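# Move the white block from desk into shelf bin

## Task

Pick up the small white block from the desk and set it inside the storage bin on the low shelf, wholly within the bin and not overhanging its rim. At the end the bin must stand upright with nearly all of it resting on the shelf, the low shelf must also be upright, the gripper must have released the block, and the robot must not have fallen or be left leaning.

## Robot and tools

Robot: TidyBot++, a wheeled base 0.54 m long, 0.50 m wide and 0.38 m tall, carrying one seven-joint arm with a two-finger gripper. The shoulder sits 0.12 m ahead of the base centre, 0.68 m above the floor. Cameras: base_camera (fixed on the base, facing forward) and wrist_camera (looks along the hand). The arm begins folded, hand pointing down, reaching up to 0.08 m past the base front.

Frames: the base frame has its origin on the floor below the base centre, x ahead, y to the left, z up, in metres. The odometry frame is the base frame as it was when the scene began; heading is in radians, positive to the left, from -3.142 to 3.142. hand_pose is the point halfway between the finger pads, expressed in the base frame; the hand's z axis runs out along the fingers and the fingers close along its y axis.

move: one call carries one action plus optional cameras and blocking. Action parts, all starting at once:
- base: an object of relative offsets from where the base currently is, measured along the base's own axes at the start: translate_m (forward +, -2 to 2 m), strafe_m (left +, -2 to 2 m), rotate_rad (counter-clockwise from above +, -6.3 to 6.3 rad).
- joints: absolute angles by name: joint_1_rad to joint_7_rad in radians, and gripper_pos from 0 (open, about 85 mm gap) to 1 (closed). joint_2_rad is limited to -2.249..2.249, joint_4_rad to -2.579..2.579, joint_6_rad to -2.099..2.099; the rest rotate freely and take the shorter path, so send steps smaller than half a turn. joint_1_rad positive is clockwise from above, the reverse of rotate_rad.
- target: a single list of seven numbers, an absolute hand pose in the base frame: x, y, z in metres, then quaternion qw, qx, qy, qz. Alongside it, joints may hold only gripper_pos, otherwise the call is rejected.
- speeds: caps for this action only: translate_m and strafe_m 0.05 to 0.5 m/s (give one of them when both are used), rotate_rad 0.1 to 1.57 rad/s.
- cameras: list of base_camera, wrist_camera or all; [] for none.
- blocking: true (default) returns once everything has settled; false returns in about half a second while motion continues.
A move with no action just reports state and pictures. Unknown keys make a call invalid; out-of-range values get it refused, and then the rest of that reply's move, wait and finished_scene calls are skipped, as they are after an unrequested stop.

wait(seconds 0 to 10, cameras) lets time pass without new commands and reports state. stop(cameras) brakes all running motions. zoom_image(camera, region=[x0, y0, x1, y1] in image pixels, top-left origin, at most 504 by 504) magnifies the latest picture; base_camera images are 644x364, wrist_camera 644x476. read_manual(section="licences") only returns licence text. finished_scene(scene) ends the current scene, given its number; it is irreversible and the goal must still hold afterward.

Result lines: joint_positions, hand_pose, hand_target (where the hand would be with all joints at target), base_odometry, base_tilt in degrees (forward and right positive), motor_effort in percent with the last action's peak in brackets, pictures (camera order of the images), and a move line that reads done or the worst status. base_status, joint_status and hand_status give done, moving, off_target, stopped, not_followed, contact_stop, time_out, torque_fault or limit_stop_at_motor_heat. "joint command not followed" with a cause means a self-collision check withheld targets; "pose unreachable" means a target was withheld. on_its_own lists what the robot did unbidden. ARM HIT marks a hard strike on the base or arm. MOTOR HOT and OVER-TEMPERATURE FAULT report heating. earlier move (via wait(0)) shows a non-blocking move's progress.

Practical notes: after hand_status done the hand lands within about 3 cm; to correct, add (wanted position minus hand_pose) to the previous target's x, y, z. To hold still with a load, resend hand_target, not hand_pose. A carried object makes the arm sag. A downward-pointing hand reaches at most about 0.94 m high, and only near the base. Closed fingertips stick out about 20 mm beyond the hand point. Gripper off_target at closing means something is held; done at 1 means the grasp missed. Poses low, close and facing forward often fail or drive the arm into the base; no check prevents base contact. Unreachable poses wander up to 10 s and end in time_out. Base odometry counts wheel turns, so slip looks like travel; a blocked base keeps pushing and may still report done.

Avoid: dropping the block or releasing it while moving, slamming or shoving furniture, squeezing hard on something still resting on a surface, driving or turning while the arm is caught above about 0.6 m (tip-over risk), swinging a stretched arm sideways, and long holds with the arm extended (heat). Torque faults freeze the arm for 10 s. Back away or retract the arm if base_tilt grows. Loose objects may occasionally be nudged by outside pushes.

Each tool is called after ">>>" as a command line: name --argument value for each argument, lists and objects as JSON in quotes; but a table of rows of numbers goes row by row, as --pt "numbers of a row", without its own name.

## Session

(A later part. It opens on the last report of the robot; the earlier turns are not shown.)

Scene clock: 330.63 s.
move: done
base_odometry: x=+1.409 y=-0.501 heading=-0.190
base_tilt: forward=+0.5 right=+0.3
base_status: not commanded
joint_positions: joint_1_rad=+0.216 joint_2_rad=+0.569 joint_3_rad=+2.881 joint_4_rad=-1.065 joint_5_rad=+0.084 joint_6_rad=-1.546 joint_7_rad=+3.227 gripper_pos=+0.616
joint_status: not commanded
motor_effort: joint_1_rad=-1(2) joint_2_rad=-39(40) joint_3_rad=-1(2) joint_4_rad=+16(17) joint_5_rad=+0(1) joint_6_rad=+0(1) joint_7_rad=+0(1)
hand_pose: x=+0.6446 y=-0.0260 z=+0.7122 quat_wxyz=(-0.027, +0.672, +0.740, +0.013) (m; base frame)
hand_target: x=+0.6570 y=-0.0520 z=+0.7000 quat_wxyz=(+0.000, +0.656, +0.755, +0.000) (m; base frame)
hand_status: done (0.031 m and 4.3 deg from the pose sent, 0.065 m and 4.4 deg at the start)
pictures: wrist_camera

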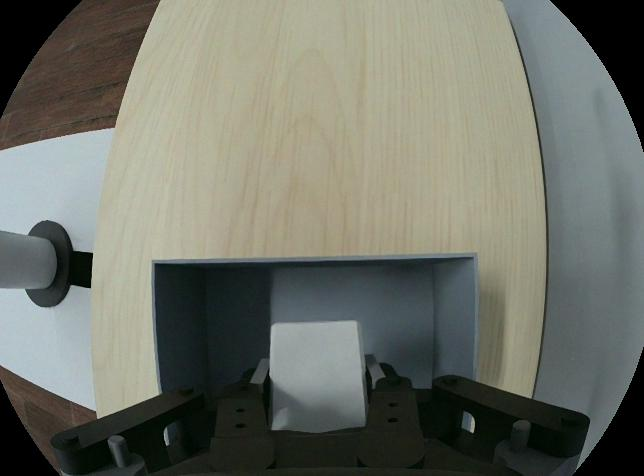

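>>> move --target '[0.657, -0.052, 0.688, 0, 0.656, 0.755, 0]' --cameras '[]'

>>> move --joints '{"gripper_pos": 0.4}' --cameras '["wrist_camera"]'

Scene clock: 336.33 s.
move: done
base_odometry: x=+1.409 y=-0.501 heading=-0.190
base_tilt: forward=+0.4 right=+0.3
base_status: not commanded
joint_positions: joint_1_rad=+0.220 joint_2_rad=+0.572 joint_3_rad=+2.875 joint_4_rad=-1.099 joint_5_rad=+0.088 joint_6_rad=-1.504 joint_7_rad=+3.227 gripper_pos=+0.616
joint_status: not commanded
motor_effort: joint_1_rad=-1(1) joint_2_rad=-38(39) joint_3_rad=-1(2) joint_4_rad=+16(17) joint_5_rad=+0(1) joint_6_rad=+0(1) joint_7_rad=+0(1)
hand_pose: x=+0.6463 y=-0.0258 z=+0.7006 quat_wxyz=(-0.025, +0.671, +0.741, +0.014) (m; base frame)
hand_target: x=+0.6570 y=-0.0520 z=+0.6880 quat_wxyz=(+0.000, +0.656, +0.755, +0.000) (m; base frame)
hand_status: done (0.031 m and 4.1 deg from the pose sent, 0.038 m and 4.3 deg at the start)
pictures: none
No camera images: "cameras" was empty.

Scene clock: 337.13 s.
move: done
base_odometry: x=+1.409 y=-0.501 heading=-0.190
base_tilt: forward=+0.5 right=+0.3
base_status: not commanded
joint_positions: joint_1_rad=+0.220 joint_2_rad=+0.572 joint_3_rad=+2.875 joint_4_rad=-1.099 joint_5_rad=+0.088 joint_6_rad=-1.504 joint_7_rad=+3.227 gripper_pos=+0.400
joint_status: all done
motor_effort: joint_1_rad=-1(1) joint_2_rad=-38(39) joint_3_rad=-2(2) joint_4_rad=+16(17) joint_5_rad=+0(1) joint_6_rad=+0(1) joint_7_rad=+0(1)
hand_pose: x=+0.6463 y=-0.0258 z=+0.7006 quat_wxyz=(-0.025, +0.671, +0.741, +0.014) (m; base frame)
hand_target: x=+0.6570 y=-0.0520 z=+0.6880 quat_wxyz=(+0.000, +0.656, +0.755, +0.000) (m; base frame)
hand_status: not commanded
pictures: wrist_camera

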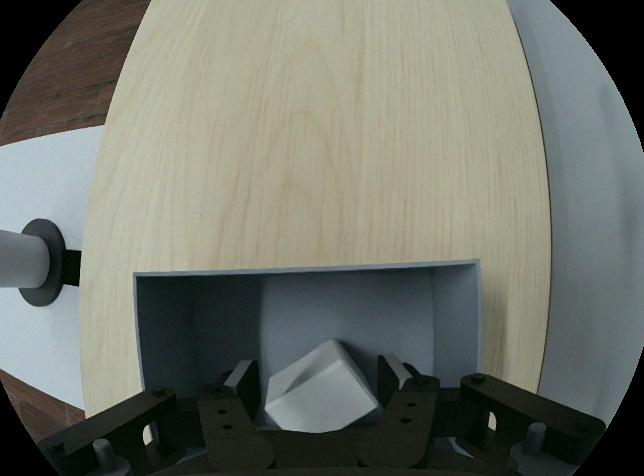

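>>> move --target '[0.657, -0.05, 0.745, 0, 0.656, 0.755, 0]' --cameras '["wrist_camera"]'

Scene clock: 341.83 s.
move: done
base_odometry: x=+1.409 y=-0.501 heading=-0.190
base_tilt: forward=+0.5 right=+0.2
base_status: not commanded
joint_positions: joint_1_rad=+0.220 joint_2_rad=+0.571 joint_3_rad=+2.876 joint_4_rad=-0.953 joint_5_rad=+0.088 joint_6_rad=-1.598 joint_7_rad=+3.228 gripper_pos=+0.400
joint_status: not commanded
motor_effort: joint_1_rad=+1(1) joint_2_rad=-38(40) joint_3_rad=-1(2) joint_4_rad=+16(17) joint_5_rad=+0(1) joint_6_rad=+0(1) joint_7_rad=+0(1)
hand_pose: x=+0.6631 y=-0.0326 z=+0.7466 quat_wxyz=(-0.005, +0.676, +0.736, +0.032) (m; base frame)
hand_target: x=+0.6570 y=-0.0500 z=+0.7450 quat_wxyz=(+0.000, +0.656, +0.755, +0.000) (m; base frame)
hand_status: done (0.018 m and 4.9 deg from the pose sent, 0.052 m and 4.1 deg at the start)
pictures: wrist_camera

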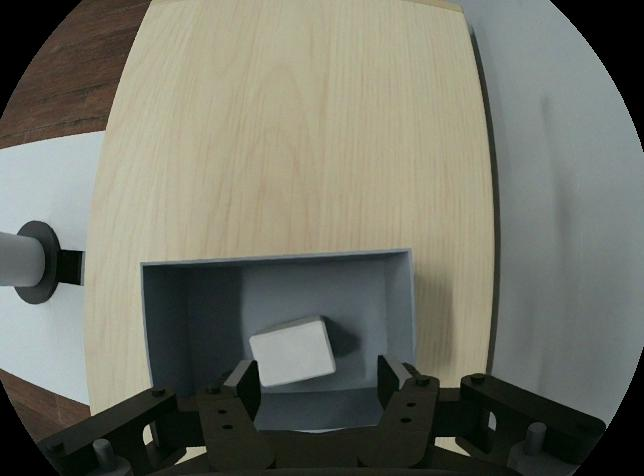

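Block flat in the bin. Rise clear.

>>> move --target '[0.63, -0.05, 0.86, 0, 0.656, 0.755, 0]' --cameras '["wrist_camera"]'

>>> move --base '{"translate_m": -0.4}' --cameras '["wrist_camera"]'

Scene clock: 346.90 s.
move: done
base_odometry: x=+1.409 y=-0.501 heading=-0.190
base_tilt: forward=+0.5 right=+0.3
base_status: not commanded
joint_positions: joint_1_rad=+0.179 joint_2_rad=+0.571 joint_3_rad=+2.938 joint_4_rad=-0.554 joint_5_rad=+0.088 joint_6_rad=-1.980 joint_7_rad=+3.268 gripper_pos=+0.400
joint_status: not commanded
motor_effort: joint_1_rad=-2(2) joint_2_rad=-37(40) joint_3_rad=+0(1) joint_4_rad=+15(18) joint_5_rad=+0(1) joint_6_rad=+1(1) joint_7_rad=+0(1)
hand_pose: x=+0.6370 y=-0.0476 z=+0.8636 quat_wxyz=(+0.007, +0.678, +0.734, +0.025) (m; base frame)
hand_target: x=+0.6300 y=-0.0500 z=+0.8600 quat_wxyz=(+0.000, +0.656, +0.755, +0.000) (m; base frame)
hand_status: done (0.008 m and 4.6 deg from the pose sent, 0.119 m and 4.9 deg at the start)
pictures: wrist_camera

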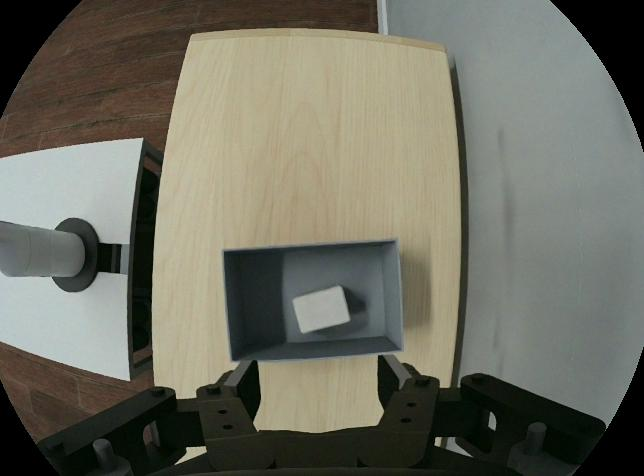

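Scene clock: 349.13 s.
move: done
base_odometry: x=+1.016 y=-0.426 heading=-0.190
base_tilt: forward=+0.5 right=+0.2
base_status: done
joint_positions: joint_1_rad=+0.174 joint_2_rad=+0.570 joint_3_rad=+2.940 joint_4_rad=-0.552 joint_5_rad=+0.088 joint_6_rad=-1.991 joint_7_rad=+3.269 gripper_pos=+0.400
joint_status: not commanded
motor_effort: joint_1_rad=+0(2) joint_2_rad=-38(41) joint_3_rad=+0(1) joint_4_rad=+15(16) joint_5_rad=+0(1) joint_6_rad=+0(2) joint_7_rad=+0(1)
hand_pose: x=+0.6340 y=-0.0454 z=+0.8644 quat_wxyz=(+0.004, +0.677, +0.736, +0.022) (m; base frame)
hand_target: x=+0.6300 y=-0.0500 z=+0.8600 quat_wxyz=(+0.000, +0.656, +0.755, +0.000) (m; base frame)
hand_status: not commanded
pictures: wrist_camera

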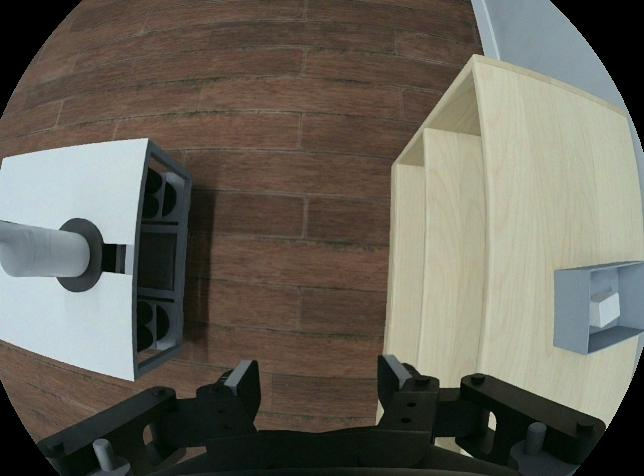

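>>> finished_scene --scene 2

The scene is finished: the task was done.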